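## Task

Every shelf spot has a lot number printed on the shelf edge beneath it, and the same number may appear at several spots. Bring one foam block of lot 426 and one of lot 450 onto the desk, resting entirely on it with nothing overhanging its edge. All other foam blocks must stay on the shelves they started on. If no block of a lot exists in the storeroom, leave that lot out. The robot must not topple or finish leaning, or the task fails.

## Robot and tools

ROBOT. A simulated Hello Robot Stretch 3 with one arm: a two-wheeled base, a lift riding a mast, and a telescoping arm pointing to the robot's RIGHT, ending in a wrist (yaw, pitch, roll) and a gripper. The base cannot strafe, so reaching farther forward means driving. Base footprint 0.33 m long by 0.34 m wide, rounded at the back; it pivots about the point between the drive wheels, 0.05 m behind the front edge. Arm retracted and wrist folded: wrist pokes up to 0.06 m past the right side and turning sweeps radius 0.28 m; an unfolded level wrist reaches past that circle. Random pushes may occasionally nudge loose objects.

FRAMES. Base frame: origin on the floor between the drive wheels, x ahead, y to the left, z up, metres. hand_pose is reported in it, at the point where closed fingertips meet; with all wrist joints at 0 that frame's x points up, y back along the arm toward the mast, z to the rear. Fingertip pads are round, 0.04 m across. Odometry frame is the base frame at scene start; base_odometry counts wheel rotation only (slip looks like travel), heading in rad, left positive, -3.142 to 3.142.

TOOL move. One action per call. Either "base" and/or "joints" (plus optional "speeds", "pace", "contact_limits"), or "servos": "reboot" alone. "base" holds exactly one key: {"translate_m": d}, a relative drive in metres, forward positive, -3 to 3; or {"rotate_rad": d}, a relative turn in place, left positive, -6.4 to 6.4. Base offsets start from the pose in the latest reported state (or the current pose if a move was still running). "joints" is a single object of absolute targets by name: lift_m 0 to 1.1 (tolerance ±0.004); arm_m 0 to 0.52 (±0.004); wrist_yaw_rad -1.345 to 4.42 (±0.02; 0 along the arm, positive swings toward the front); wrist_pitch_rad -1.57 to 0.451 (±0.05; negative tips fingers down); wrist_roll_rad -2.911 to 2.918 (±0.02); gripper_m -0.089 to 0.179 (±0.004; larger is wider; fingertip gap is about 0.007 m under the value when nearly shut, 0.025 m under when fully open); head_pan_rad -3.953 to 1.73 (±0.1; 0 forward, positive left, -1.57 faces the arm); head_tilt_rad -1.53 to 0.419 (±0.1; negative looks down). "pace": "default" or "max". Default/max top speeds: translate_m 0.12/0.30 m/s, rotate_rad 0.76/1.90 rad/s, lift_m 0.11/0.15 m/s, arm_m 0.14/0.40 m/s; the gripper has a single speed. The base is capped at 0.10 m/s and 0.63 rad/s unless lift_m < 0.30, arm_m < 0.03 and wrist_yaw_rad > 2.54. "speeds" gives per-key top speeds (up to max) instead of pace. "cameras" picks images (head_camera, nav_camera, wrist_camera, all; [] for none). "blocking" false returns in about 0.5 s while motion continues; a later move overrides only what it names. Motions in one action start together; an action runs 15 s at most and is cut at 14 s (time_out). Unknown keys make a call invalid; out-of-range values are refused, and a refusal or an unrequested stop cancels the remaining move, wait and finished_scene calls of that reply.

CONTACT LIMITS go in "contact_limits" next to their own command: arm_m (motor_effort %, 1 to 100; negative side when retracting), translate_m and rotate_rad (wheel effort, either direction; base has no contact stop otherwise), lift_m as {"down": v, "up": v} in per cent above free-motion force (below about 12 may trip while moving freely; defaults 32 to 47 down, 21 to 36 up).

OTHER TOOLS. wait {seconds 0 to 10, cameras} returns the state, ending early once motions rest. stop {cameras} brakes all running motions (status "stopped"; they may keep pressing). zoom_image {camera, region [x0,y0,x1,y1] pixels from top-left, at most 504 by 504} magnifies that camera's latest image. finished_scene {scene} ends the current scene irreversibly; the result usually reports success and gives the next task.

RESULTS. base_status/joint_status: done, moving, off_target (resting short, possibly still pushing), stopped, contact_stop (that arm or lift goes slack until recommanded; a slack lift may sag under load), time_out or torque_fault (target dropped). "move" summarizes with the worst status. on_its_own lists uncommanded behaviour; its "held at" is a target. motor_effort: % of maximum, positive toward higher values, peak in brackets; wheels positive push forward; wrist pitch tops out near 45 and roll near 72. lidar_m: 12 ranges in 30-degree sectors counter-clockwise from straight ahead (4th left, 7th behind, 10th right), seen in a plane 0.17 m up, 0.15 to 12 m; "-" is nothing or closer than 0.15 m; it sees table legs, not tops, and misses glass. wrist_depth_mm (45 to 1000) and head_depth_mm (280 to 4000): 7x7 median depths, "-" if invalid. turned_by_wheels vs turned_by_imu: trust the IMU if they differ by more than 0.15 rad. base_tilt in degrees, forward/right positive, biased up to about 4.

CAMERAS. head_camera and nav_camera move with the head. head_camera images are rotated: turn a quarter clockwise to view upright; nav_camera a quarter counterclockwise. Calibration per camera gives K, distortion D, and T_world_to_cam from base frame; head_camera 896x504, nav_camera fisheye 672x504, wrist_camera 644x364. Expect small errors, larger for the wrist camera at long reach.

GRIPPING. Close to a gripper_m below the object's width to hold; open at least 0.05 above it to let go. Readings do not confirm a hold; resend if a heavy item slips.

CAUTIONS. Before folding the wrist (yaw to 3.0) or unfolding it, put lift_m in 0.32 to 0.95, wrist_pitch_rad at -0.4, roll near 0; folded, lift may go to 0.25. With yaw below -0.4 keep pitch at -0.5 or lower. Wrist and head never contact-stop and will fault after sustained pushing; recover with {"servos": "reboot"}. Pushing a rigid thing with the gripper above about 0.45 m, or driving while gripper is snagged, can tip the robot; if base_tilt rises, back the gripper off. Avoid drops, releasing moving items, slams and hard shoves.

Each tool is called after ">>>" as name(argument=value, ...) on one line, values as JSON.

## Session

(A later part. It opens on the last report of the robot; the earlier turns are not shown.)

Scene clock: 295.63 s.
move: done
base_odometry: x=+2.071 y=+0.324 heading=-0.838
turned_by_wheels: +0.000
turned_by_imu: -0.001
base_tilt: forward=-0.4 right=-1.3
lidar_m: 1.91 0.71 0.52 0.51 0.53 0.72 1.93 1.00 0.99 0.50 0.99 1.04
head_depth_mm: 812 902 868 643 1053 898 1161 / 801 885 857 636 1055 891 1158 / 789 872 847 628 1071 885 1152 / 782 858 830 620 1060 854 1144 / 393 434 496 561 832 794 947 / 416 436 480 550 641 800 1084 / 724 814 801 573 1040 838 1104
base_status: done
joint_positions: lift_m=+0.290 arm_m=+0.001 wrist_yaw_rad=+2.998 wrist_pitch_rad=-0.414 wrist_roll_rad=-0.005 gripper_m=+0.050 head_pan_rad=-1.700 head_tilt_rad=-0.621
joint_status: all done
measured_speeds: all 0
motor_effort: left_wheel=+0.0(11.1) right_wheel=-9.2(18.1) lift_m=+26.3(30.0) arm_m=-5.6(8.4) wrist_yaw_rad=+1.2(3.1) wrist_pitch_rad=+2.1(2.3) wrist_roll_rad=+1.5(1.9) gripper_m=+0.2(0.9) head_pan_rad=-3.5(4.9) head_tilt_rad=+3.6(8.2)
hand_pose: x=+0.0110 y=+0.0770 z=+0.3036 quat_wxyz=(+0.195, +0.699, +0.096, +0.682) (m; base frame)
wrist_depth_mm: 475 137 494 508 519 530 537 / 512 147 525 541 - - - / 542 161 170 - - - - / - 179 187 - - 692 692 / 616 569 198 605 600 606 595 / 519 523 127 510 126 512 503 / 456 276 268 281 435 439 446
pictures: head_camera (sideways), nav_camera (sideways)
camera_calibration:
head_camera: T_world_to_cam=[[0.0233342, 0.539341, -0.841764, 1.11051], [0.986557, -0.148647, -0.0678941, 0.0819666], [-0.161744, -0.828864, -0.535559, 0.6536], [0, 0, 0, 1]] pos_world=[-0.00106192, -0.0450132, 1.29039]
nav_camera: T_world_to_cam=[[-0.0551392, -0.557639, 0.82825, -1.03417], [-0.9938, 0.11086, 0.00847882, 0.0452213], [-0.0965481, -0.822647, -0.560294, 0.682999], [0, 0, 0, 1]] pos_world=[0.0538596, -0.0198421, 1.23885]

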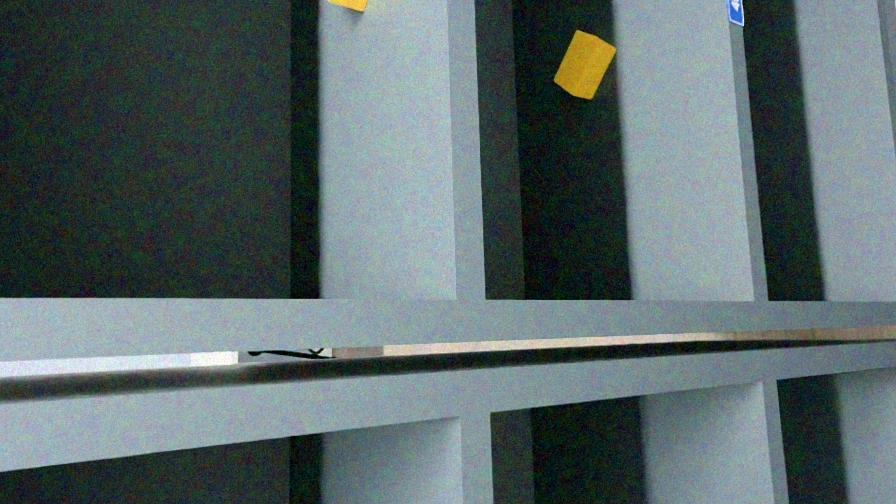

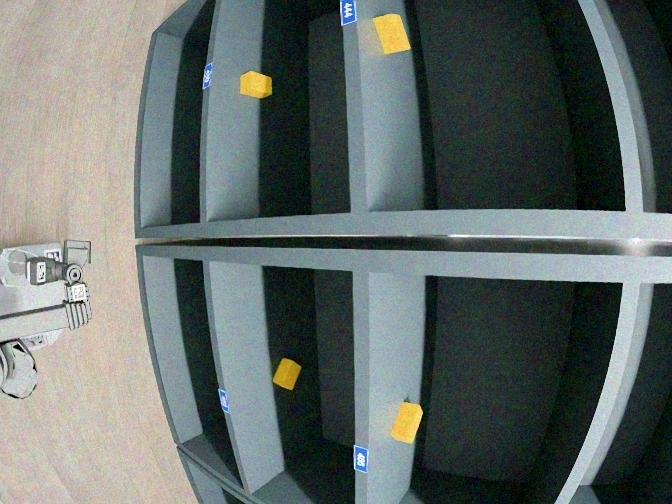

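Pan head to see both.

>>> move(joints={"head_pan_rad":-2.1}, cameras=["head_camera"])

>>> move(joints={"head_pan_rad":-1.1}, cameras=["head_camera","nav_camera"])

Scene clock: 309.90 s.
move: done
base_odometry: x=+2.071 y=+0.324 heading=-0.838
turned_by_wheels: +0.000
turned_by_imu: +0.000
base_tilt: forward=-0.2 right=-1.2
lidar_m: 1.91 0.71 0.52 0.50 0.53 0.72 1.93 1.00 0.99 0.50 0.99 1.04
head_depth_mm: 940 989 879 1119 1166 1359 1235 / 1015 1103 860 1260 1114 1383 1224 / 965 1073 799 1296 1071 1330 1204 / 907 1007 772 1234 1056 1259 1171 / 858 942 824 652 1056 899 1141 / 814 888 817 610 1052 847 1131 / 772 841 801 575 1041 844 804
base_status: not commanded
joint_positions: lift_m=+0.290 arm_m=+0.001 wrist_yaw_rad=+2.998 wrist_pitch_rad=-0.414 wrist_roll_rad=-0.005 gripper_m=+0.050 head_pan_rad=-2.113 head_tilt_rad=-0.620
joint_status: all done
measured_speeds: all 0
motor_effort: left_wheel=+0.1(0.8) right_wheel=-9.7(10.5) lift_m=+23.8(24.2) arm_m=-3.3(4.3) wrist_yaw_rad=+1.2(2.8) wrist_pitch_rad=+2.1(2.2) wrist_roll_rad=+1.8(1.8) gripper_m=+0.0(0.8) head_pan_rad=-1.3(5.3) head_tilt_rad=+3.8(3.8)
hand_pose: x=+0.0110 y=+0.0770 z=+0.3036 quat_wxyz=(+0.195, +0.699, +0.096, +0.682) (m; base frame)
wrist_depth_mm: 477 137 493 507 518 529 536 / 516 147 525 536 - - - / 547 161 170 - - - - / - 179 188 - - 689 687 / 614 573 198 608 595 595 597 / 524 516 128 511 125 508 505 / 456 274 267 281 434 440 442
pictures: head_camera (sideways)
camera_calibration:
head_camera: T_world_to_cam=[[0.237352, 0.483883, -0.842331, 1.10991], [0.843932, -0.532137, -0.0678868, 0.0828038], [-0.481085, -0.694757, -0.534668, 0.654355], [0, 0, 0, 1]] pos_world=[-0.018519, -0.0383842, 1.29039]

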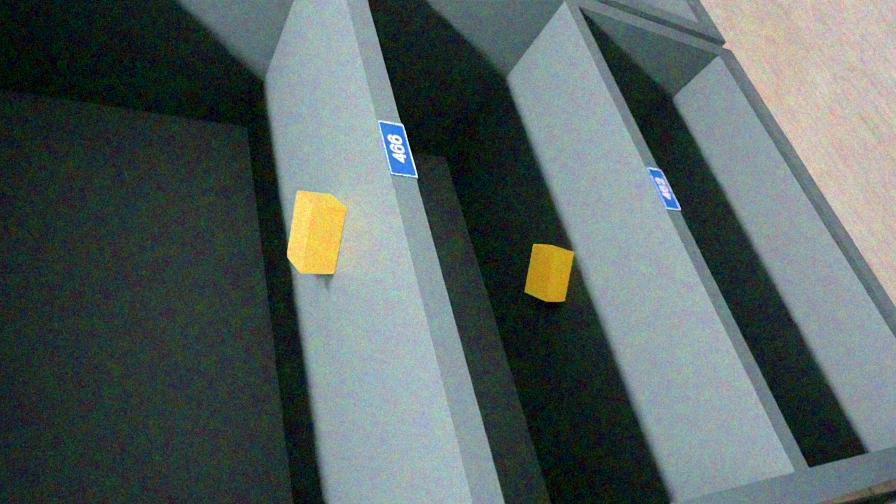

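Scene clock: 310.97 s.
move: done
base_odometry: x=+2.071 y=+0.324 heading=-0.838
turned_by_wheels: +0.000
turned_by_imu: +0.000
base_tilt: forward=-0.4 right=-1.2
lidar_m: 1.91 0.71 0.52 0.50 0.53 0.72 1.93 1.00 0.99 0.50 0.99 1.04
head_depth_mm: 763 823 854 519 583 658 752 / 799 869 858 602 1080 742 826 / 838 914 845 628 1073 862 1145 / 881 968 834 658 1067 903 1146 / 932 1032 773 1262 1022 1254 1169 / 990 1095 747 1325 1051 1315 1188 / 1006 1082 803 1244 1076 1340 1196
base_status: not commanded
joint_positions: lift_m=+0.290 arm_m=+0.001 wrist_yaw_rad=+2.998 wrist_pitch_rad=-0.414 wrist_roll_rad=-0.005 gripper_m=+0.050 head_pan_rad=-1.080 head_tilt_rad=-0.620
joint_status: all done
measured_speeds: all 0
motor_effort: left_wheel=+0.3(0.8) right_wheel=-9.4(10.6) lift_m=+23.5(24.3) arm_m=-1.9(3.6) wrist_yaw_rad=+2.1(2.8) wrist_pitch_rad=+2.1(2.2) wrist_roll_rad=+1.3(1.8) gripper_m=+0.7(0.8) head_pan_rad=-0.2(5.1) head_tilt_rad=+3.8(3.8)
hand_pose: x=+0.0110 y=+0.0770 z=+0.3036 quat_wxyz=(+0.195, +0.699, +0.096, +0.682) (m; base frame)
wrist_depth_mm: 475 137 494 505 522 528 538 / 517 147 526 533 - - - / 547 162 170 - - - - / - 178 187 - - 685 693 / 619 574 198 601 602 599 593 / 521 518 127 517 125 508 509 / 453 274 266 281 434 448 444
pictures: head_camera (sideways), nav_camera (sideways)
camera_calibration:
head_camera: T_world_to_cam=[[-0.294029, 0.451597, -0.842382, 1.11324], [0.88928, 0.452291, -0.0679272, 0.0826166], [0.350326, -0.769086, -0.534583, 0.649124], [0, 0, 0, 1]] pos_world=[0.0264498, -0.0408696, 1.29039]
nav_camera: T_world_to_cam=[[0.278685, -0.484999, 0.828922, -1.03717], [-0.873217, -0.487257, 0.00848527, 0.0445048], [0.399783, -0.726193, -0.559301, 0.678707], [0, 0, 0, 1]] pos_world=[0.0565718, 0.0115303, 1.23896]

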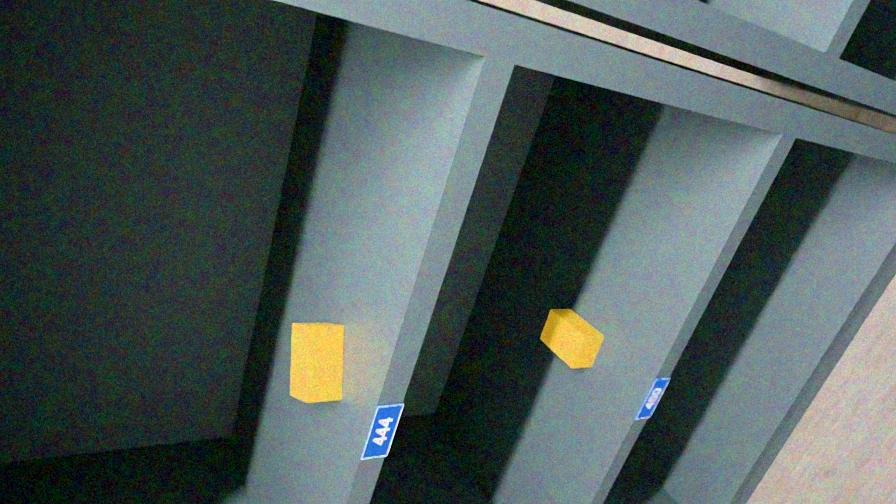

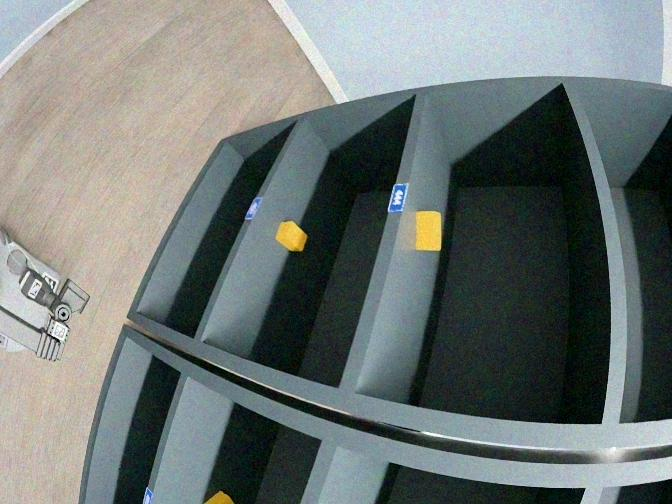

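>>> zoom_image(camera="head_camera", region=[620, 360, 690, 430])

Scaled by 7.200 from the camera's 896x504 image, which has a finer 1280x720 frame.

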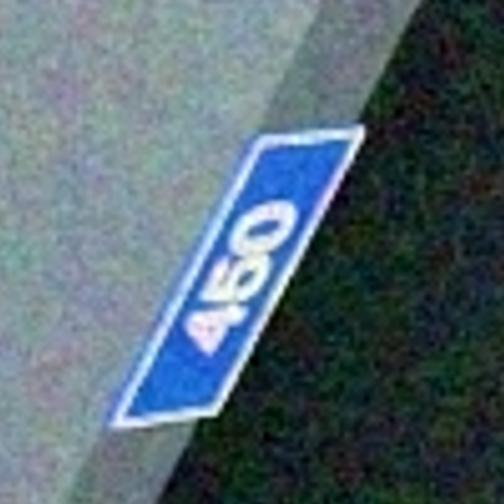

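>>> move(base={"translate_m":0.475}, joints={"lift_m":0.49,"head_pan_rad":-1.57,"head_tilt_rad":-0.5}, pace="max", cameras=[])

>>> move(joints={"wrist_yaw_rad":0,"gripper_m":0.179,"wrist_roll_rad":0}, cameras=[])

>>> move(joints={"wrist_pitch_rad":-0.1}, cameras=["head_camera","wrist_camera"])

Scene clock: 338.73 s.
move: done
base_odometry: x=+2.389 y=-0.030 heading=-0.838
turned_by_wheels: +0.000
turned_by_imu: +0.000
base_tilt: forward=-0.2 right=-1.1
lidar_m: 1.49 0.71 0.52 0.50 0.52 0.72 2.02 0.71 0.65 0.96 0.67 1.55
head_depth_mm: 782 843 922 740 959 952 806 / 781 845 923 731 1113 961 802 / 781 847 920 721 1104 955 797 / 781 845 920 642 1089 948 793 / 783 841 923 667 1083 940 789 / 782 843 920 698 1078 934 787 / 779 843 911 693 1074 933 781
base_status: done
joint_positions: lift_m=+0.490 arm_m=+0.001 wrist_yaw_rad=+2.998 wrist_pitch_rad=-0.414 wrist_roll_rad=-0.005 gripper_m=+0.050 head_pan_rad=-1.570 head_tilt_rad=-0.500
joint_status: all done
measured_speeds: all 0
motor_effort: left_wheel=+0.6(13.7) right_wheel=+5.8(10.4) lift_m=+24.2(32.9) arm_m=+2.9(3.2) wrist_yaw_rad=+2.7(3.0) wrist_pitch_rad=+2.1(2.3) wrist_roll_rad=+1.6(1.9) gripper_m=+0.2(0.9) head_pan_rad=+3.5(4.8) head_tilt_rad=-4.9(9.1)
hand_pose: x=+0.0110 y=+0.0770 z=+0.5035 quat_wxyz=(+0.195, +0.699, +0.096, +0.682) (m; base frame)
wrist_depth_mm: 468 137 490 502 519 527 535 / 514 148 530 535 541 - - / 542 162 170 - - - - / - 179 187 - - - - / - 199 197 - 148 - - / 750 740 127 736 125 726 751 / 667 627 282 654 647 647 645
pictures: none
No camera images: "cameras" was empty.

Scene clock: 341.23 s.
move: done
base_odometry: x=+2.389 y=-0.030 heading=-0.838
turned_by_wheels: +0.000
turned_by_imu: +0.000
base_tilt: forward=-0.4 right=-1.3
lidar_m: 1.49 0.71 0.52 0.50 0.52 0.72 2.03 0.71 0.64 0.95 0.67 1.54
head_depth_mm: 781 846 923 738 961 951 805 / 781 842 918 732 1108 963 802 / 782 846 920 723 1099 958 798 / 784 843 921 643 1092 948 792 / 781 842 920 664 1086 939 790 / 783 847 917 698 1076 938 785 / 782 846 910 690 1068 934 783
base_status: not commanded
joint_positions: lift_m=+0.490 arm_m=+0.001 wrist_yaw_rad=+0.003 wrist_pitch_rad=-0.414 wrist_roll_rad=-0.005 gripper_m=+0.179 head_pan_rad=-1.570 head_tilt_rad=-0.500
joint_status: all done
measured_speeds: all 0
motor_effort: left_wheel=+0.7(1.2) right_wheel=+5.0(6.3) lift_m=+26.9(27.3) arm_m=+4.8(4.8) wrist_yaw_rad=-3.4(6.4) wrist_pitch_rad=+2.3(2.3) wrist_roll_rad=+1.6(2.5) gripper_m=+0.8(84.4) head_pan_rad=+3.6(4.2) head_tilt_rad=-4.6(5.5)
hand_pose: x=-0.0208 y=-0.3704 z=+0.5035 quat_wxyz=(+0.694, +0.147, -0.690, -0.144) (m; base frame)
wrist_depth_mm: - - - - - - - / 281 279 278 296 272 269 267 / 290 283 282 - 271 269 263 / - - - - - - - / - 146 - - - - - / - 126 - - - - - / - - - - - - 105
pictures: none
No camera images: "cameras" was empty.

Scene clock: 342.20 s.
move: done
base_odometry: x=+2.389 y=-0.030 heading=-0.838
turned_by_wheels: +0.000
turned_by_imu: +0.000
base_tilt: forward=-0.2 right=-1.3
lidar_m: 1.49 0.71 0.52 0.50 0.52 0.72 2.03 0.71 0.64 0.96 0.67 1.55
head_depth_mm: 782 846 923 739 955 949 808 / 786 846 920 732 1111 967 802 / 781 847 917 724 1099 952 798 / 781 844 924 643 1091 951 793 / 783 844 921 664 1085 937 790 / 780 846 922 696 1076 934 788 / 781 845 908 693 1069 933 781
base_status: not commanded
joint_positions: lift_m=+0.490 arm_m=+0.001 wrist_yaw_rad=+0.003 wrist_pitch_rad=-0.124 wrist_roll_rad=-0.005 gripper_m=+0.179 head_pan_rad=-1.570 head_tilt_rad=-0.500
joint_status: all done
measured_speeds: all 0
motor_effort: left_wheel=+0.2(1.2) right_wheel=+4.6(6.2) lift_m=+27.6(28.4) arm_m=+5.0(5.3) wrist_yaw_rad=-2.1(5.1) wrist_pitch_rad=+3.9(6.0) wrist_roll_rad=+1.7(1.8) gripper_m=+0.2(1.1) head_pan_rad=+3.1(4.0) head_tilt_rad=-4.7(5.3)
hand_pose: x=-0.0207 y=-0.3968 z=+0.5731 quat_wxyz=(+0.708, +0.045, -0.704, -0.043) (m; base frame)
wrist_depth_mm: - - - - - - - / - - - - - - - / - - - - - - - / - - - - - - 325 / 302 294 294 303 285 284 277 / - 139 - - - - - / - - - - - - 105
pictures: head_camera (sideways), wrist_camera
camera_calibration:
head_camera: T_world_to_cam=[[-0.0466171, 0.432321, -0.900514, 1.18756], [0.997505, -0.0276992, -0.064936, 0.0780435], [-0.0530167, -0.901294, -0.429951, 0.515475], [0, 0, 0, 1]] pos_world=[0.0048409, -0.0466526, 1.29612]
wrist_camera: T_world_to_cam=[[-0.998885, -0.0463731, -0.00882336, -0.027342], [-0.00649305, 0.320114, -0.947357, 0.702374], [0.0467563, -0.946243, -0.320058, -0.0249159], [0, 0, 0, 1]] pos_world=[-0.021586, -0.249684, 0.657183]

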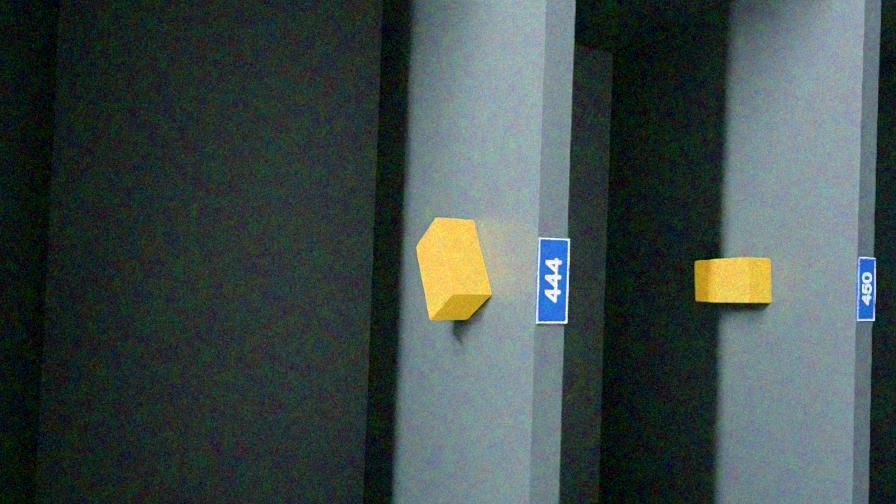

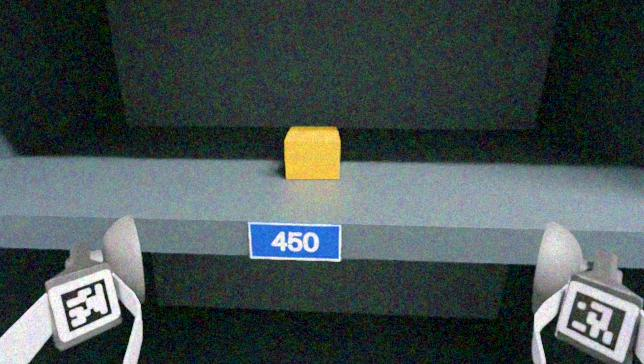

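>>> move(base={"translate_m":0.03}, joints={"arm_m":0.13}, cameras=["wrist_camera"])

Scene clock: 352.73 s.
move: done
base_odometry: x=+2.409 y=-0.052 heading=-0.838
turned_by_wheels: +0.000
turned_by_imu: +0.000
base_tilt: forward=-0.2 right=-1.2
lidar_m: 1.46 0.71 0.52 0.50 0.52 0.72 2.03 0.71 0.66 0.96 0.65 1.51
head_depth_mm: 782 846 919 740 1028 968 807 / 782 846 920 732 1106 960 801 / 782 846 918 683 1097 954 798 / 781 846 919 633 1092 922 794 / 782 847 920 706 1087 945 787 / 782 845 918 699 1070 940 787 / 782 844 908 693 1071 935 785
base_status: done
joint_positions: lift_m=+0.490 arm_m=+0.130 wrist_yaw_rad=+0.003 wrist_pitch_rad=-0.123 wrist_roll_rad=-0.005 gripper_m=+0.179 head_pan_rad=-1.570 head_tilt_rad=-0.500
joint_status: all done
measured_speeds: all 0
motor_effort: left_wheel=+2.9(8.4) right_wheel=+5.7(10.4) lift_m=+25.3(29.7) arm_m=+12.5(14.6) wrist_yaw_rad=-2.5(4.6) wrist_pitch_rad=+3.8(4.0) wrist_roll_rad=+1.7(1.8) gripper_m=+1.2(1.2) head_pan_rad=+3.2(4.1) head_tilt_rad=-3.2(5.4)
hand_pose: x=-0.0208 y=-0.5263 z=+0.5733 quat_wxyz=(+0.708, +0.045, -0.704, -0.043) (m; base frame)
wrist_depth_mm: - - - - - - 506 / - - - - - - 529 / - - - - - - 550 / - - - - - - - / 264 250 265 250 266 265 265 / 118 185 202 203 203 203 204 / 170 170 169 170 171 158 105
pictures: wrist_camera
camera_calibration:
wrist_camera: T_world_to_cam=[[-0.9989, -0.0460669, -0.00878655, -0.0333497], [-0.00639618, 0.31943, -0.947588, 0.743785], [0.0464591, -0.946489, -0.319374, -0.147873], [0, 0, 0, 1]] pos_world=[-0.0216856, -0.379084, 0.657283]

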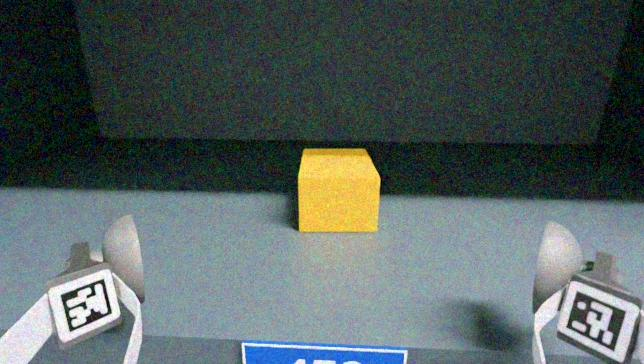

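>>> move(joints={"arm_m":0.257,"lift_m":0.48}, contact_limits={"arm_m":35}, cameras=[])

>>> move(joints={"gripper_m":0.05}, cameras=[])

>>> move(joints={"gripper_m":0.03}, cameras=["wrist_camera"])

>>> move(joints={"gripper_m":0.012,"lift_m":0.545}, cameras=[])

>>> move(joints={"arm_m":0.0}, cameras=["wrist_camera","head_camera"])

Scene clock: 364.50 s.
move: done
base_odometry: x=+2.409 y=-0.052 heading=-0.838
turned_by_wheels: +0.000
turned_by_imu: +0.000
base_tilt: forward=-0.4 right=-1.2
lidar_m: 1.46 0.71 0.52 0.50 0.52 0.72 2.03 0.71 0.66 0.96 0.65 1.51
head_depth_mm: 782 843 920 739 1033 966 803 / 782 850 922 731 1112 959 798 / 781 844 924 683 1095 954 776 / 780 845 921 633 1090 921 667 / 782 845 919 707 1088 944 787 / 781 844 920 699 1079 937 786 / 780 844 909 690 1068 934 782
base_status: not commanded
joint_positions: lift_m=+0.480 arm_m=+0.257 wrist_yaw_rad=+0.003 wrist_pitch_rad=-0.123 wrist_roll_rad=-0.005 gripper_m=+0.179 head_pan_rad=-1.570 head_tilt_rad=-0.500
joint_status: all done
measured_speeds: all 0
motor_effort: left_wheel=+2.6(3.4) right_wheel=+5.6(6.6) lift_m=+24.7(28.6) arm_m=+12.7(14.3) wrist_yaw_rad=-1.6(4.4) wrist_pitch_rad=+3.9(3.9) wrist_roll_rad=+1.8(1.8) gripper_m=+0.6(1.0) head_pan_rad=+3.4(3.8) head_tilt_rad=-3.5(4.5)
contact_limits: arm_m 35 (drawing in: default 31, maximum 55; extending or still: default 39, maximum 69)
hand_pose: x=-0.0208 y=-0.6533 z=+0.5634 quat_wxyz=(+0.708, +0.045, -0.704, -0.043) (m; base frame)
wrist_depth_mm: - - - - - 401 397 / - - - - - - - / - - - - - - - / 318 320 321 - 324 322 321 / 257 228 241 146 216 243 245 / 123 170 186 134 170 186 186 / 118 150 151 140 145 151 107
pictures: none
No camera images: "cameras" was empty.

Scene clock: 366.33 s.
move: done
base_odometry: x=+2.409 y=-0.052 heading=-0.838
turned_by_wheels: +0.000
turned_by_imu: +0.000
base_tilt: forward=-0.3 right=-1.1
lidar_m: 1.46 0.71 0.52 0.50 0.52 0.72 2.03 0.71 0.66 0.96 0.65 1.51
head_depth_mm: 783 847 919 741 1031 968 805 / 782 846 919 730 1109 958 797 / 785 847 918 683 1097 953 778 / 781 843 922 635 1094 921 666 / 782 845 922 705 1084 943 789 / 782 843 919 699 1078 933 786 / 780 843 908 692 1068 930 785
base_status: not commanded
joint_positions: lift_m=+0.480 arm_m=+0.257 wrist_yaw_rad=+0.003 wrist_pitch_rad=-0.123 wrist_roll_rad=-0.005 gripper_m=+0.050 head_pan_rad=-1.570 head_tilt_rad=-0.500
joint_status: all done
measured_speeds: all 0
motor_effort: left_wheel=+2.6(3.1) right_wheel=+5.6(6.7) lift_m=+26.9(27.4) arm_m=+12.6(13.3) wrist_yaw_rad=-2.5(4.0) wrist_pitch_rad=+3.8(3.9) wrist_roll_rad=+1.6(1.8) gripper_m=-5.4(82.3) head_pan_rad=+3.1(3.7) head_tilt_rad=-3.2(5.0)
contact_limits: arm_m 35 (drawing in: default 31, maximum 55; extending or still: default 39, maximum 69)
hand_pose: x=-0.0208 y=-0.6533 z=+0.5634 quat_wxyz=(+0.708, +0.045, -0.704, -0.043) (m; base frame)
wrist_depth_mm: - - - - - 401 399 / - - - - - - - / - - - - - - - / 321 320 322 - 324 321 322 / 242 242 158 146 148 243 244 / 186 186 129 134 128 186 187 / 150 100 145 140 140 140 151
pictures: none
No camera images: "cameras" was empty.

Scene clock: 367.07 s.
move: done
base_odometry: x=+2.409 y=-0.052 heading=-0.838
turned_by_wheels: +0.000
turned_by_imu: +0.000
base_tilt: forward=-0.2 right=-1.4
lidar_m: 1.46 0.71 0.52 0.50 0.52 0.72 2.03 0.71 0.66 0.96 0.65 1.51
head_depth_mm: 783 845 918 740 1029 964 806 / 781 843 920 730 1108 961 803 / 782 840 917 683 1099 955 776 / 780 844 919 634 1091 921 665 / 779 847 916 705 1082 943 788 / 780 843 922 699 1075 939 785 / 782 843 907 690 1070 930 785
base_status: not commanded
joint_positions: lift_m=+0.480 arm_m=+0.257 wrist_yaw_rad=+0.003 wrist_pitch_rad=-0.123 wrist_roll_rad=-0.005 gripper_m=+0.031 head_pan_rad=-1.570 head_tilt_rad=-0.500
joint_status: all done
measured_speeds: all 0
motor_effort: left_wheel=+2.7(3.4) right_wheel=+6.4(6.4) lift_m=+27.3(28.1) arm_m=+12.4(12.9) wrist_yaw_rad=-3.2(3.8) wrist_pitch_rad=+3.7(3.9) wrist_roll_rad=+1.6(1.8) gripper_m=-11.6(78.9) head_pan_rad=+3.1(3.6) head_tilt_rad=-3.3(3.9)
contact_limits: arm_m 35 (drawing in: default 31, maximum 55; extending or still: default 39, maximum 69)
hand_pose: x=-0.0208 y=-0.6533 z=+0.5634 quat_wxyz=(+0.708, +0.045, -0.704, -0.043) (m; base frame)
wrist_depth_mm: - - - - - 401 399 / - - - - - - - / - - - - - - - / 321 320 321 - 322 324 321 / 242 242 228 145 155 243 242 / 185 186 129 134 128 186 186 / 150 99 145 140 140 145 151
pictures: wrist_camera
camera_calibration:
wrist_camera: T_world_to_cam=[[-0.998904, -0.0459748, -0.00874091, -0.0392709], [-0.00639532, 0.319131, -0.947689, 0.77479], [0.0463593, -0.946595, -0.319075, -0.271519], [0, 0, 0, 1]] pos_world=[-0.0216855, -0.506084, 0.647282]

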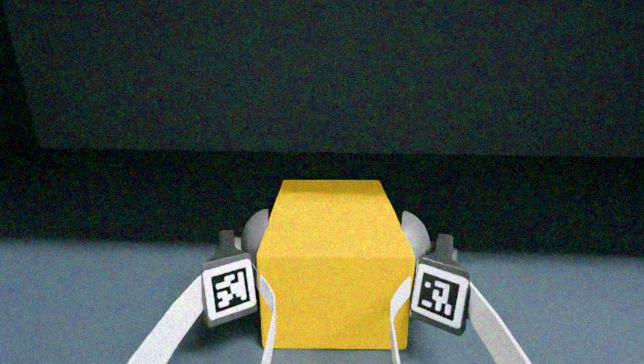

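Scene clock: 368.50 s.
move: done
base_odometry: x=+2.409 y=-0.052 heading=-0.838
turned_by_wheels: +0.000
turned_by_imu: +0.000
base_tilt: forward=-0.3 right=-1.1
lidar_m: 1.46 0.71 0.52 0.50 0.52 0.72 2.03 0.71 0.66 0.96 0.65 1.51
head_depth_mm: 779 843 921 738 1029 966 806 / 782 845 921 731 1107 960 799 / 780 844 921 683 1093 956 549 / 781 844 917 633 1092 839 569 / 785 846 919 708 1082 946 790 / 780 843 919 699 1075 935 785 / 781 843 908 690 1071 927 781
base_status: not commanded
joint_positions: lift_m=+0.545 arm_m=+0.257 wrist_yaw_rad=+0.003 wrist_pitch_rad=-0.123 wrist_roll_rad=-0.005 gripper_m=+0.013 head_pan_rad=-1.570 head_tilt_rad=-0.500
joint_status: all done
measured_speeds: all 0
motor_effort: left_wheel=+2.5(3.3) right_wheel=+5.8(6.5) lift_m=+29.5(33.0) arm_m=+12.6(13.2) wrist_yaw_rad=-3.7(4.2) wrist_pitch_rad=+3.7(3.9) wrist_roll_rad=+1.5(1.9) gripper_m=-17.5(81.1) head_pan_rad=+2.9(3.7) head_tilt_rad=-3.5(4.0)
contact_limits: arm_m 35 (drawing in: default 31, maximum 55; extending or still: default 39, maximum 69)
hand_pose: x=-0.0208 y=-0.6533 z=+0.6284 quat_wxyz=(+0.708, +0.045, -0.704, -0.043) (m; base frame)
wrist_depth_mm: - - - - - 402 400 / - - - - - - - / - - - - - - - / - - - - - - - / - - - 146 145 - - / 293 293 128 134 127 294 293 / 238 221 220 142 221 238 239
pictures: none
No camera images: "cameras" was empty.

Scene clock: 371.60 s.
move: done
base_odometry: x=+2.409 y=-0.052 heading=-0.838
turned_by_wheels: +0.000
turned_by_imu: +0.000
base_tilt: forward=-0.4 right=-1.1
lidar_m: 1.46 0.71 0.52 0.50 0.52 0.71 2.02 0.71 0.66 0.96 0.65 1.51
head_depth_mm: 781 846 921 738 1030 966 807 / 780 843 923 732 1107 961 802 / 780 841 917 684 1099 952 799 / 781 847 921 634 1095 950 773 / 782 846 919 708 1085 942 789 / 782 843 920 699 1076 935 784 / 784 843 909 692 1065 933 785
base_status: not commanded
joint_positions: lift_m=+0.545 arm_m=+0.001 wrist_yaw_rad=+0.003 wrist_pitch_rad=-0.123 wrist_roll_rad=-0.005 gripper_m=+0.013 head_pan_rad=-1.570 head_tilt_rad=-0.500
joint_status: all done
measured_speeds: all 0
motor_effort: left_wheel=+2.4(3.4) right_wheel=+6.6(6.6) lift_m=+24.0(29.6) arm_m=-12.2(14.1) wrist_yaw_rad=-3.8(3.9) wrist_pitch_rad=+3.8(3.9) wrist_roll_rad=+1.5(2.0) gripper_m=-17.8(18.2) head_pan_rad=+3.1(3.8) head_tilt_rad=-3.2(4.0)
hand_pose: x=-0.0208 y=-0.3969 z=+0.6284 quat_wxyz=(+0.708, +0.045, -0.704, -0.043) (m; base frame)
wrist_depth_mm: - - - - - - 621 / - - - - - - - / - - - - - - - / - - - - - - - / - - - 145 145 - - / 322 318 128 134 127 296 295 / - - - 140 138 122 -
pictures: head_camera (sideways), wrist_camera
camera_calibration:
head_camera: T_world_to_cam=[[-0.0466101, 0.432438, -0.900458, 1.1875], [0.99751, -0.0276054, -0.0648911, 0.0779893], [-0.0529189, -0.901241, -0.430075, 0.515638], [0, 0, 0, 1]] pos_world=[0.0048412, -0.046652, 1.29611]
wrist_camera: T_world_to_cam=[[-0.998904, -0.0459748, -0.00874091, -0.0269149], [-0.00639532, 0.319131, -0.947689, 0.754565], [0.0463593, -0.946595, -0.319075, -0.0080722], [0, 0, 0, 1]] pos_world=[-0.0216855, -0.249684, 0.712282]

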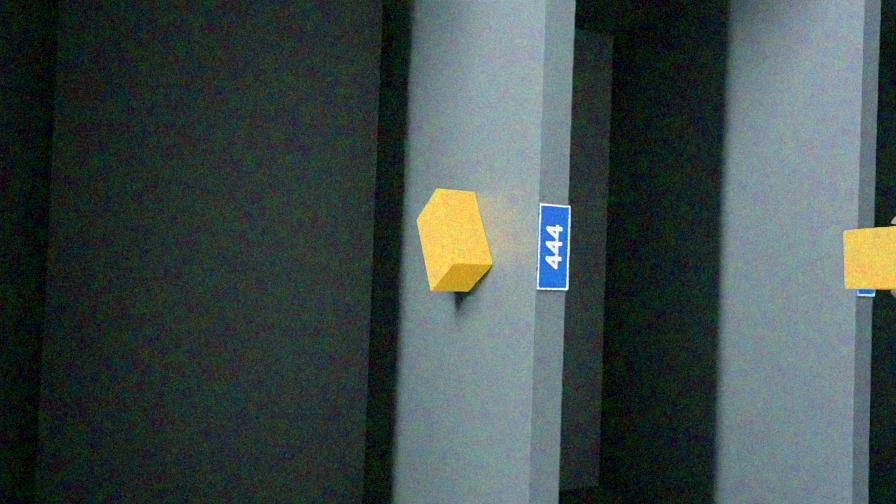

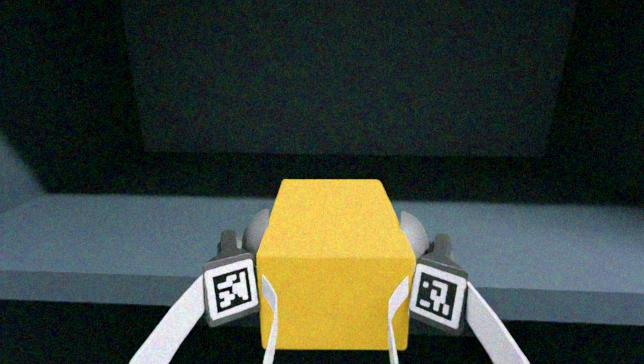

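>>> move(base={"translate_m":0.95}, pace="max", cameras=[])

>>> move(base={"rotate_rad":-1.596}, joints={"lift_m":0.85,"head_pan_rad":-1.57,"head_tilt_rad":-0.5}, pace="max", cameras=["nav_camera"])

Scene clock: 409.00 s.
move: done
base_odometry: x=+3.044 y=-0.758 heading=-0.838
turned_by_wheels: +0.000
turned_by_imu: +0.000
base_tilt: forward=-0.5 right=-1.1
lidar_m: 0.52 0.54 0.51 0.49 0.51 0.71 2.00 0.72 0.72 1.97 0.73 0.54
head_depth_mm: 2703 2911 3096 3046 2106 1578 1256 / 2749 2939 3202 2947 2109 1613 1317 / 2668 2933 3156 2963 2109 1609 1304 / 2702 2945 3205 2961 2084 1603 1304 / 2731 2904 3176 2891 2072 1602 1296 / 2188 2210 2298 2385 1999 1587 1281 / 1457 1479 1522 1555 1583 1499 1287
base_status: done
joint_positions: lift_m=+0.545 arm_m=+0.001 wrist_yaw_rad=+0.003 wrist_pitch_rad=-0.123 wrist_roll_rad=-0.005 gripper_m=+0.013 head_pan_rad=-1.570 head_tilt_rad=-0.500
joint_status: not commanded
measured_speeds: all 0
motor_effort: left_wheel=+2.1(9.9) right_wheel=+6.6(11.1) lift_m=+28.7(30.3) arm_m=+11.0(11.1) wrist_yaw_rad=-3.4(4.4) wrist_pitch_rad=+3.8(3.9) wrist_roll_rad=+1.7(1.8) gripper_m=-17.6(18.2) head_pan_rad=+2.3(3.4) head_tilt_rad=-1.7(3.2)
hand_pose: x=-0.0208 y=-0.3969 z=+0.6284 quat_wxyz=(+0.708, +0.045, -0.704, -0.043) (m; base frame)
wrist_depth_mm: - - - - - - - / - - - - - - - / - - - - - - - / - - - - - - - / - - 177 145 155 - - / - - 128 134 127 - - / - 97 871 141 143 924 -
pictures: none
No camera images: "cameras" was empty.

Scene clock: 412.47 s.
move: done
base_odometry: x=+3.044 y=-0.758 heading=-2.434
turned_by_wheels: -1.596
turned_by_imu: -1.570
base_tilt: forward=-0.5 right=-1.2
lidar_m: 2.04 0.74 0.54 0.52 0.54 0.51 0.50 0.51 0.70 1.91 0.73 0.72
head_depth_mm: 1405 1383 1359 1323 1307 1286 1229 / 2079 2031 1963 1925 1852 1575 1319 / 3421 3680 3546 2848 2095 1460 1221 / 3498 3731 - 2929 2085 452 284 / 3538 3794 - 2895 2043 1539 1299 / 2652 2777 2674 2467 2034 1580 1295 / 1883 2052 2183 1701 1674 1530 1280
base_status: done
joint_positions: lift_m=+0.850 arm_m=+0.001 wrist_yaw_rad=+0.002 wrist_pitch_rad=-0.123 wrist_roll_rad=-0.005 gripper_m=+0.013 head_pan_rad=-1.570 head_tilt_rad=-0.500
joint_status: all done
measured_speeds: all 0
motor_effort: left_wheel=+8.6(11.9) right_wheel=-9.0(14.2) lift_m=+23.5(32.3) arm_m=+4.5(12.2) wrist_yaw_rad=-2.6(4.1) wrist_pitch_rad=+3.8(3.9) wrist_roll_rad=+1.6(1.9) gripper_m=-17.4(17.9) head_pan_rad=+2.1(3.0) head_tilt_rad=-1.3(1.9)
hand_pose: x=-0.0209 y=-0.3969 z=+0.9334 quat_wxyz=(+0.708, +0.045, -0.704, -0.043) (m; base frame)
wrist_depth_mm: - - - - - - - / - - - - - - - / - - - - - - - / - - - - - - - / - - 177 146 155 - - / - - 128 134 128 - - / - - - 142 144 - -
pictures: nav_camera (sideways)
camera_calibration:
nav_camera: T_world_to_cam=[[0.0173979, -0.456178, 0.889718, -1.11483], [-0.999789, -0.0176341, 0.0105089, 0.0426343], [0.0108954, -0.889714, -0.456389, 0.547164], [0, 0, 0, 1]] pos_world=[0.0560594, -0.0209895, 1.24115]

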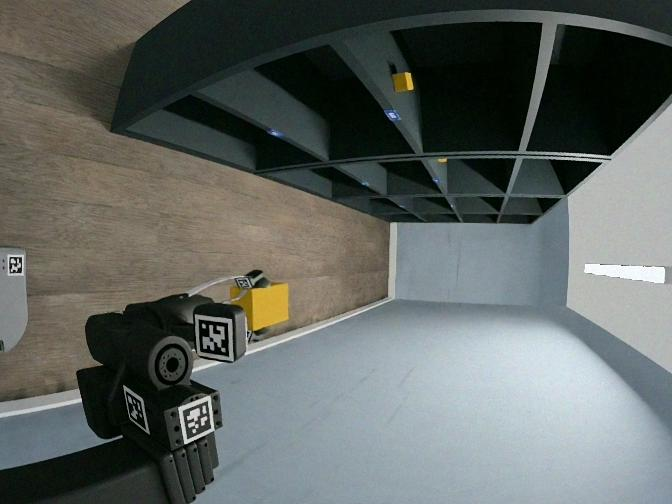

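>>> move(base={"translate_m":0.9}, pace="max", cameras=["wrist_camera"])

>>> move(base={"translate_m":0.9}, pace="max", cameras=[])

>>> move(base={"rotate_rad":1.596}, pace="max", cameras=["nav_camera","head_camera"])

Scene clock: 432.00 s.
move: done
base_odometry: x=+2.360 y=-1.343 heading=-2.434
turned_by_wheels: +0.000
turned_by_imu: +0.000
base_tilt: forward=-0.4 right=-1.2
lidar_m: 2.05 0.75 0.54 0.52 0.54 0.74 1.39 1.44 0.51 0.50 2.80 2.09
head_depth_mm: 389 421 459 503 560 628 715 / 388 420 458 502 558 628 711 / 388 419 457 502 557 595 672 / 387 419 456 502 548 451 283 / 388 418 456 500 565 625 712 / 3469 3667 3853 2881 2041 1575 1302 / 3285 3741 3812 2847 2023 1565 1284
base_status: done
joint_positions: lift_m=+0.850 arm_m=+0.001 wrist_yaw_rad=+0.002 wrist_pitch_rad=-0.123 wrist_roll_rad=-0.005 gripper_m=+0.013 head_pan_rad=-1.570 head_tilt_rad=-0.500
joint_status: not commanded
measured_speeds: all 0
motor_effort: left_wheel=+2.9(13.6) right_wheel=+6.1(10.7) lift_m=+27.1(27.8) arm_m=-11.3(13.0) wrist_yaw_rad=-2.4(4.6) wrist_pitch_rad=+3.7(4.0) wrist_roll_rad=+1.6(2.0) gripper_m=-17.4(18.2) head_pan_rad=+2.0(2.9) head_tilt_rad=+0.4(1.6)
hand_pose: x=-0.0209 y=-0.3969 z=+0.9334 quat_wxyz=(+0.708, +0.045, -0.704, -0.043) (m; base frame)
wrist_depth_mm: - - 231 228 225 222 221 / - - 241 238 236 233 230 / - - 252 250 246 243 242 / - - 267 259 256 255 251 / - - 177 145 155 268 264 / - - 128 134 127 281 280 / - - 320 142 303 295 294
pictures: wrist_camera
camera_calibration:
wrist_camera: T_world_to_cam=[[-0.998914, -0.045754, -0.00877368, -0.0241604], [-0.00629392, 0.319137, -0.947688, 1.04361], [0.0461606, -0.946604, -0.319078, 0.0892422], [0, 0, 0, 1]] pos_world=[-0.0216853, -0.249684, 1.01728]

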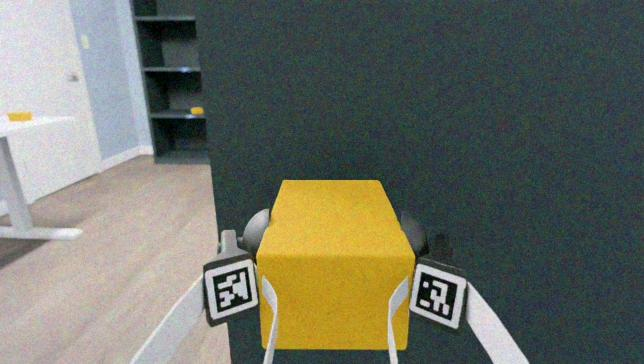

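Scene clock: 441.97 s.
move: done
base_odometry: x=+1.676 y=-1.928 heading=-2.434
turned_by_wheels: +0.000
turned_by_imu: +0.000
base_tilt: forward=-0.4 right=-1.1
lidar_m: 1.47 0.75 0.54 0.52 0.54 0.74 2.05 0.96 1.16 3.13 1.65 1.32
head_depth_mm: 2314 2255 2213 2169 2007 1626 1322 / 3197 3324 3178 2846 2108 1618 1323 / 3485 3791 - 2935 2086 1479 1218 / 3478 3719 - 3000 2098 451 283 / 3504 3738 - 2938 2057 1549 1299 / 3440 3727 3906 2899 2041 1587 1288 / 3406 3706 3802 2856 2010 1589 1287
base_status: done
joint_positions: lift_m=+0.850 arm_m=+0.001 wrist_yaw_rad=+0.002 wrist_pitch_rad=-0.123 wrist_roll_rad=-0.005 gripper_m=+0.013 head_pan_rad=-1.570 head_tilt_rad=-0.500
joint_status: not commanded
measured_speeds: all 0
motor_effort: left_wheel=+2.5(11.8) right_wheel=+6.2(10.9) lift_m=+28.7(29.8) arm_m=-9.8(12.1) wrist_yaw_rad=-2.8(4.2) wrist_pitch_rad=+3.7(3.9) wrist_roll_rad=+1.5(1.9) gripper_m=-17.6(18.3) head_pan_rad=+1.5(2.4) head_tilt_rad=+1.4(2.7)
hand_pose: x=-0.0209 y=-0.3969 z=+0.9334 quat_wxyz=(+0.708, +0.045, -0.704, -0.043) (m; base frame)
wrist_depth_mm: - - - - - - - / - - - - - - - / - - - - - - - / - - - - - - - / - - 177 146 155 - - / - - 128 134 128 - - / - - - 142 143 - -
pictures: none
No camera images: "cameras" was empty.

Scene clock: 445.43 s.
move: done
base_odometry: x=+1.676 y=-1.928 heading=-0.839
turned_by_wheels: +1.596
turned_by_imu: +1.570
base_tilt: forward=-0.3 right=-1.2
lidar_m: 0.52 0.54 0.75 2.11 1.03 1.17 3.29 1.76 1.33 1.47 0.74 0.54
head_depth_mm: 1218 1320 1426 1561 1744 1640 1328 / 1214 1310 1431 1565 1737 1626 1318 / 1220 1324 1432 1569 1732 1461 1215 / 1214 1309 1428 1572 1717 451 283 / 1214 1305 1430 1577 1738 1530 1296 / 1212 1306 1435 1568 1740 1590 1280 / 1218 1316 1415 1531 1595 1518 1292
base_status: done
joint_positions: lift_m=+0.850 arm_m=+0.001 wrist_yaw_rad=+0.002 wrist_pitch_rad=-0.123 wrist_roll_rad=-0.005 gripper_m=+0.013 head_pan_rad=-1.570 head_tilt_rad=-0.500
joint_status: not commanded
measured_speeds: all 0
motor_effort: left_wheel=-8.5(12.2) right_wheel=+8.3(13.1) lift_m=+27.9(30.0) arm_m=-12.5(13.0) wrist_yaw_rad=-2.6(4.0) wrist_pitch_rad=+3.7(3.9) wrist_roll_rad=+1.6(1.8) gripper_m=-17.2(18.1) head_pan_rad=+1.4(2.3) head_tilt_rad=+2.4(3.0)
hand_pose: x=-0.0209 y=-0.3969 z=+0.9334 quat_wxyz=(+0.708, +0.045, -0.704, -0.043) (m; base frame)
wrist_depth_mm: - - - - - - - / - - - - - - - / - - - - - - - / - - - - - - - / - - 176 145 155 - - / - - 128 134 128 - - / - 97 - 142 143 - -
pictures: head_camera (sideways), nav_camera (sideways)
camera_calibration:
head_camera: T_world_to_cam=[[-0.0466101, 0.432438, -0.900458, 1.1875], [0.99751, -0.0276054, -0.0648911, 0.0779893], [-0.0529189, -0.901241, -0.430075, 0.515638], [0, 0, 0, 1]] pos_world=[0.0048412, -0.046652, 1.29611]
nav_camera: T_world_to_cam=[[0.0173979, -0.456178, 0.889718, -1.11483], [-0.999789, -0.0176341, 0.0105089, 0.0426343], [0.0108954, -0.889714, -0.456389, 0.547164], [0, 0, 0, 1]] pos_world=[0.0560594, -0.0209895, 1.24115]

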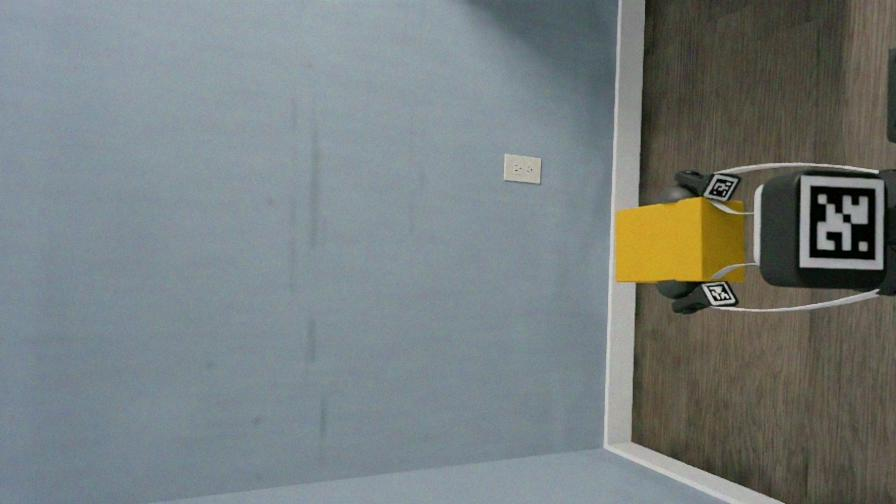

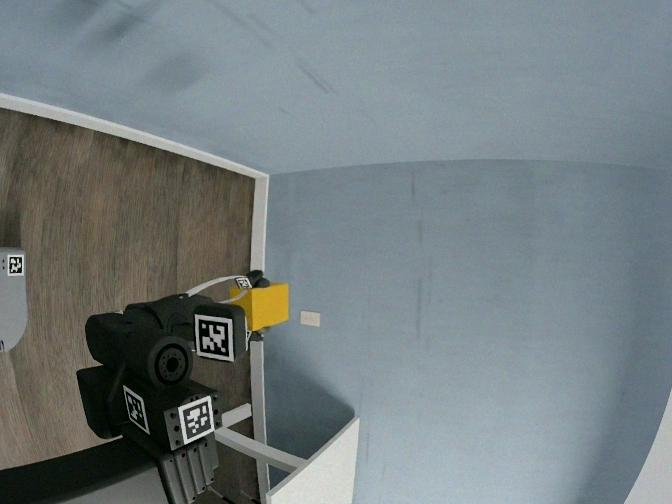

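>>> move(base={"translate_m":-1.1}, cameras=["head_camera"])

Scene clock: 461.00 s.
move: done
base_odometry: x=+0.941 y=-1.110 heading=-0.839
turned_by_wheels: +0.000
turned_by_imu: +0.000
base_tilt: forward=-0.3 right=-1.1
lidar_m: 1.61 1.67 0.85 0.83 0.86 1.18 2.66 1.39 0.93 1.01 1.51 1.67
head_depth_mm: 1207 1310 1416 1376 958 1486 1292 / 1203 1296 1412 1367 946 1529 1321 / 1210 1308 1423 1346 934 804 1217 / 1207 1304 1419 1331 935 451 283 / 1203 1308 1423 1314 927 1493 1303 / 1209 1305 1422 1304 917 1444 1265 / 1210 1300 1417 1526 909 1577 1285
base_status: done
joint_positions: lift_m=+0.850 arm_m=+0.001 wrist_yaw_rad=+0.002 wrist_pitch_rad=-0.123 wrist_roll_rad=-0.005 gripper_m=+0.013 head_pan_rad=-1.570 head_tilt_rad=-0.500
joint_status: not commanded
measured_speeds: all 0
motor_effort: left_wheel=-6.2(12.5) right_wheel=-5.7(11.2) lift_m=+24.3(27.0) arm_m=-9.2(12.4) wrist_yaw_rad=-2.1(4.2) wrist_pitch_rad=+3.8(3.9) wrist_roll_rad=+1.6(1.9) gripper_m=-17.8(18.1) head_pan_rad=+1.2(2.1) head_tilt_rad=+4.7(4.7)
hand_pose: x=-0.0209 y=-0.3969 z=+0.9334 quat_wxyz=(+0.708, +0.045, -0.704, -0.043) (m; base frame)
wrist_depth_mm: - - - - - - - / - - - - - - - / - - - - - - - / - - - - - - - / - - - 146 146 - - / - - 128 134 127 - - / - - 985 141 143 - -
pictures: head_camera (sideways)
camera_calibration:
head_camera: T_world_to_cam=[[-0.0466101, 0.432438, -0.900458, 1.1875], [0.99751, -0.0276054, -0.0648911, 0.0779893], [-0.0529189, -0.901241, -0.430075, 0.515638], [0, 0, 0, 1]] pos_world=[0.0048412, -0.046652, 1.29611]

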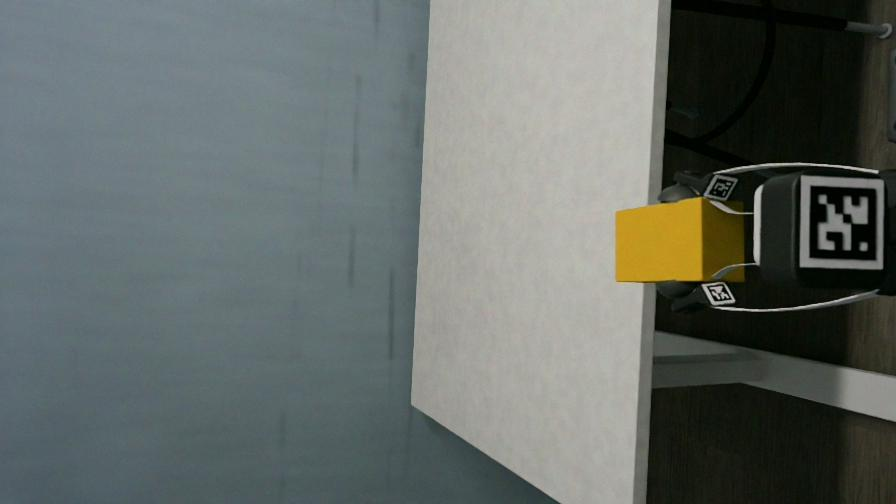

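>>> move(joints={"arm_m":0.4}, cameras=[])

>>> move(joints={"lift_m":0.69}, contact_limits={"lift_m":{"down":15}}, cameras=[])

>>> move(joints={"lift_m":0.62}, speeds={"lift_m":0.03}, contact_limits={"lift_m":{"down":13}}, cameras=["wrist_camera"])

Scene clock: 474.10 s.
move: done
base_odometry: x=+0.941 y=-1.110 heading=-0.839
turned_by_wheels: +0.000
turned_by_imu: +0.000
base_tilt: forward=-0.3 right=-1.2
lidar_m: 1.61 1.68 0.85 0.83 0.86 1.18 2.66 1.39 0.93 1.01 1.52 1.67
head_depth_mm: 1212 1311 1430 1379 959 302 - / 1210 1309 1420 1362 399 337 1316 / 1207 1303 1414 552 836 1555 1313 / 1213 1299 1413 642 829 1550 1301 / 1208 1302 1424 1324 926 1535 1301 / 1208 1302 1425 1303 919 1437 1265 / 1205 1300 1429 1532 913 1567 1292
base_status: not commanded
joint_positions: lift_m=+0.850 arm_m=+0.400 wrist_yaw_rad=+0.002 wrist_pitch_rad=-0.123 wrist_roll_rad=-0.005 gripper_m=+0.013 head_pan_rad=-1.570 head_tilt_rad=-0.500
joint_status: all done
measured_speeds: all 0
motor_effort: left_wheel=-6.0(6.3) right_wheel=-6.2(6.6) lift_m=+24.6(25.6) arm_m=+12.6(14.6) wrist_yaw_rad=-1.9(4.1) wrist_pitch_rad=+3.7(3.9) wrist_roll_rad=+1.7(1.8) gripper_m=-17.4(18.1) head_pan_rad=+1.0(1.5) head_tilt_rad=+4.0(4.8)
hand_pose: x=-0.0209 y=-0.7963 z=+0.9334 quat_wxyz=(+0.708, +0.045, -0.704, -0.043) (m; base frame)
wrist_depth_mm: - - - - - - - / - - - - - - - / - - - - - - - / - - - - - - - / - - - 146 146 - - / - - 128 134 127 - - / - - - 140 138 - -
pictures: none
No camera images: "cameras" was empty.

Scene clock: 476.40 s.
move: done
base_odometry: x=+0.941 y=-1.110 heading=-0.839
turned_by_wheels: +0.000
turned_by_imu: +0.000
base_tilt: forward=-0.3 right=-1.2
lidar_m: 1.61 1.68 0.86 0.83 0.86 1.18 2.66 1.39 0.93 1.01 1.51 1.67
head_depth_mm: 1210 1301 1419 1372 956 1488 1290 / 1206 1302 1425 1370 949 812 399 / 1204 1308 1423 1347 637 609 1282 / 1207 1310 1419 1330 704 1457 1311 / 1202 1306 1426 1315 925 1537 1299 / 1206 1297 1424 1303 916 1443 1262 / 1206 1303 1425 1535 910 1566 1289
base_status: not commanded
joint_positions: lift_m=+0.690 arm_m=+0.400 wrist_yaw_rad=+0.002 wrist_pitch_rad=-0.123 wrist_roll_rad=-0.005 gripper_m=+0.013 head_pan_rad=-1.570 head_tilt_rad=-0.500
joint_status: all done
measured_speeds: all 0
motor_effort: left_wheel=-5.9(6.2) right_wheel=-5.6(6.4) lift_m=+23.1(26.8) arm_m=+10.9(13.3) wrist_yaw_rad=-2.3(4.1) wrist_pitch_rad=+3.7(3.9) wrist_roll_rad=+1.3(1.8) gripper_m=-17.2(18.0) head_pan_rad=+0.1(1.5) head_tilt_rad=+3.1(4.0)
contact_limits: lift_m down 15 (down: maximum 72; up: maximum 65)
hand_pose: x=-0.0209 y=-0.7963 z=+0.7734 quat_wxyz=(+0.708, +0.045, -0.704, -0.043) (m; base frame)
wrist_depth_mm: - - - - - - - / - - - - - - - / - - - - - - - / - - - - - - - / - - - 145 146 - - / - - 128 134 127 - - / - - - 140 138 - -
pictures: none
No camera images: "cameras" was empty.

Scene clock: 479.17 s.
move: done
base_odometry: x=+0.941 y=-1.110 heading=-0.839
turned_by_wheels: +0.000
turned_by_imu: +0.000
base_tilt: forward=-0.4 right=-1.2
lidar_m: 1.61 1.67 0.85 0.82 0.86 1.18 2.66 1.39 0.92 1.01 1.52 1.67
head_depth_mm: 1210 1307 1422 1382 957 1486 1293 / 1208 1310 1421 1373 952 1516 1257 / 1208 1307 1420 1347 943 627 1245 / 1208 1305 1422 1337 884 665 1305 / 1212 1311 1423 1321 929 1548 1292 / 1210 1303 1416 1306 922 1436 1268 / 1209 1307 1426 1536 916 1574 1285
base_status: not commanded
joint_positions: lift_m=+0.620 arm_m=+0.400 wrist_yaw_rad=+0.002 wrist_pitch_rad=+0.024 wrist_roll_rad=-0.005 gripper_m=+0.013 head_pan_rad=-1.570 head_tilt_rad=-0.500
joint_status: all done
measured_speeds: all 0
on_its_own: wrist_pitch_rad is at rest, and its effort (-23.2) is outside its rest range (-8 to +12)
motor_effort: left_wheel=-4.7(6.3) right_wheel=-5.8(6.6) lift_m=+11.0(27.0) arm_m=+9.0(11.0) wrist_yaw_rad=-3.0(3.6) wrist_pitch_rad=-23.2(23.6) wrist_roll_rad=+1.5(1.9) gripper_m=-17.5(18.1) head_pan_rad=+0.7(1.3) head_tilt_rad=+2.9(3.8)
contact_limits: lift_m down 13 (down: maximum 72; up: maximum 65)
hand_pose: x=-0.0210 y=-0.8017 z=+0.7408 quat_wxyz=(+0.709, -0.008, -0.705, +0.009) (m; base frame)
wrist_depth_mm: - - - - - - - / - - - - - - - / - - - - - - - / - - - - - - - / - - - 129 129 - - / - - 128 131 130 - - / - 98 - 134 133 - -
pictures: wrist_camera
camera_calibration:
wrist_camera: T_world_to_cam=[[-0.998944, -0.0458825, -0.00228121, -0.0494732], [-0.00588584, 0.177077, -0.984179, 0.9034], [0.0455606, -0.983127, -0.17716, -0.489877], [0, 0, 0, 1]] pos_world=[-0.0217847, -0.643852, 0.802208]

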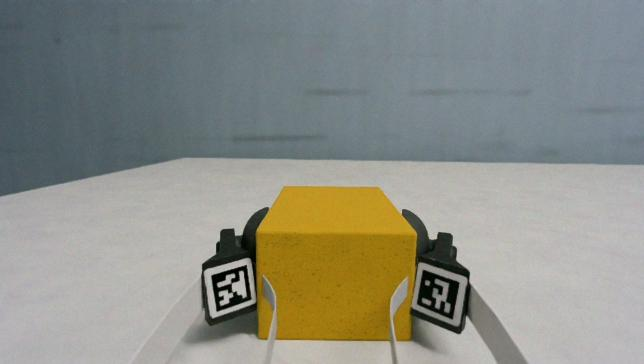

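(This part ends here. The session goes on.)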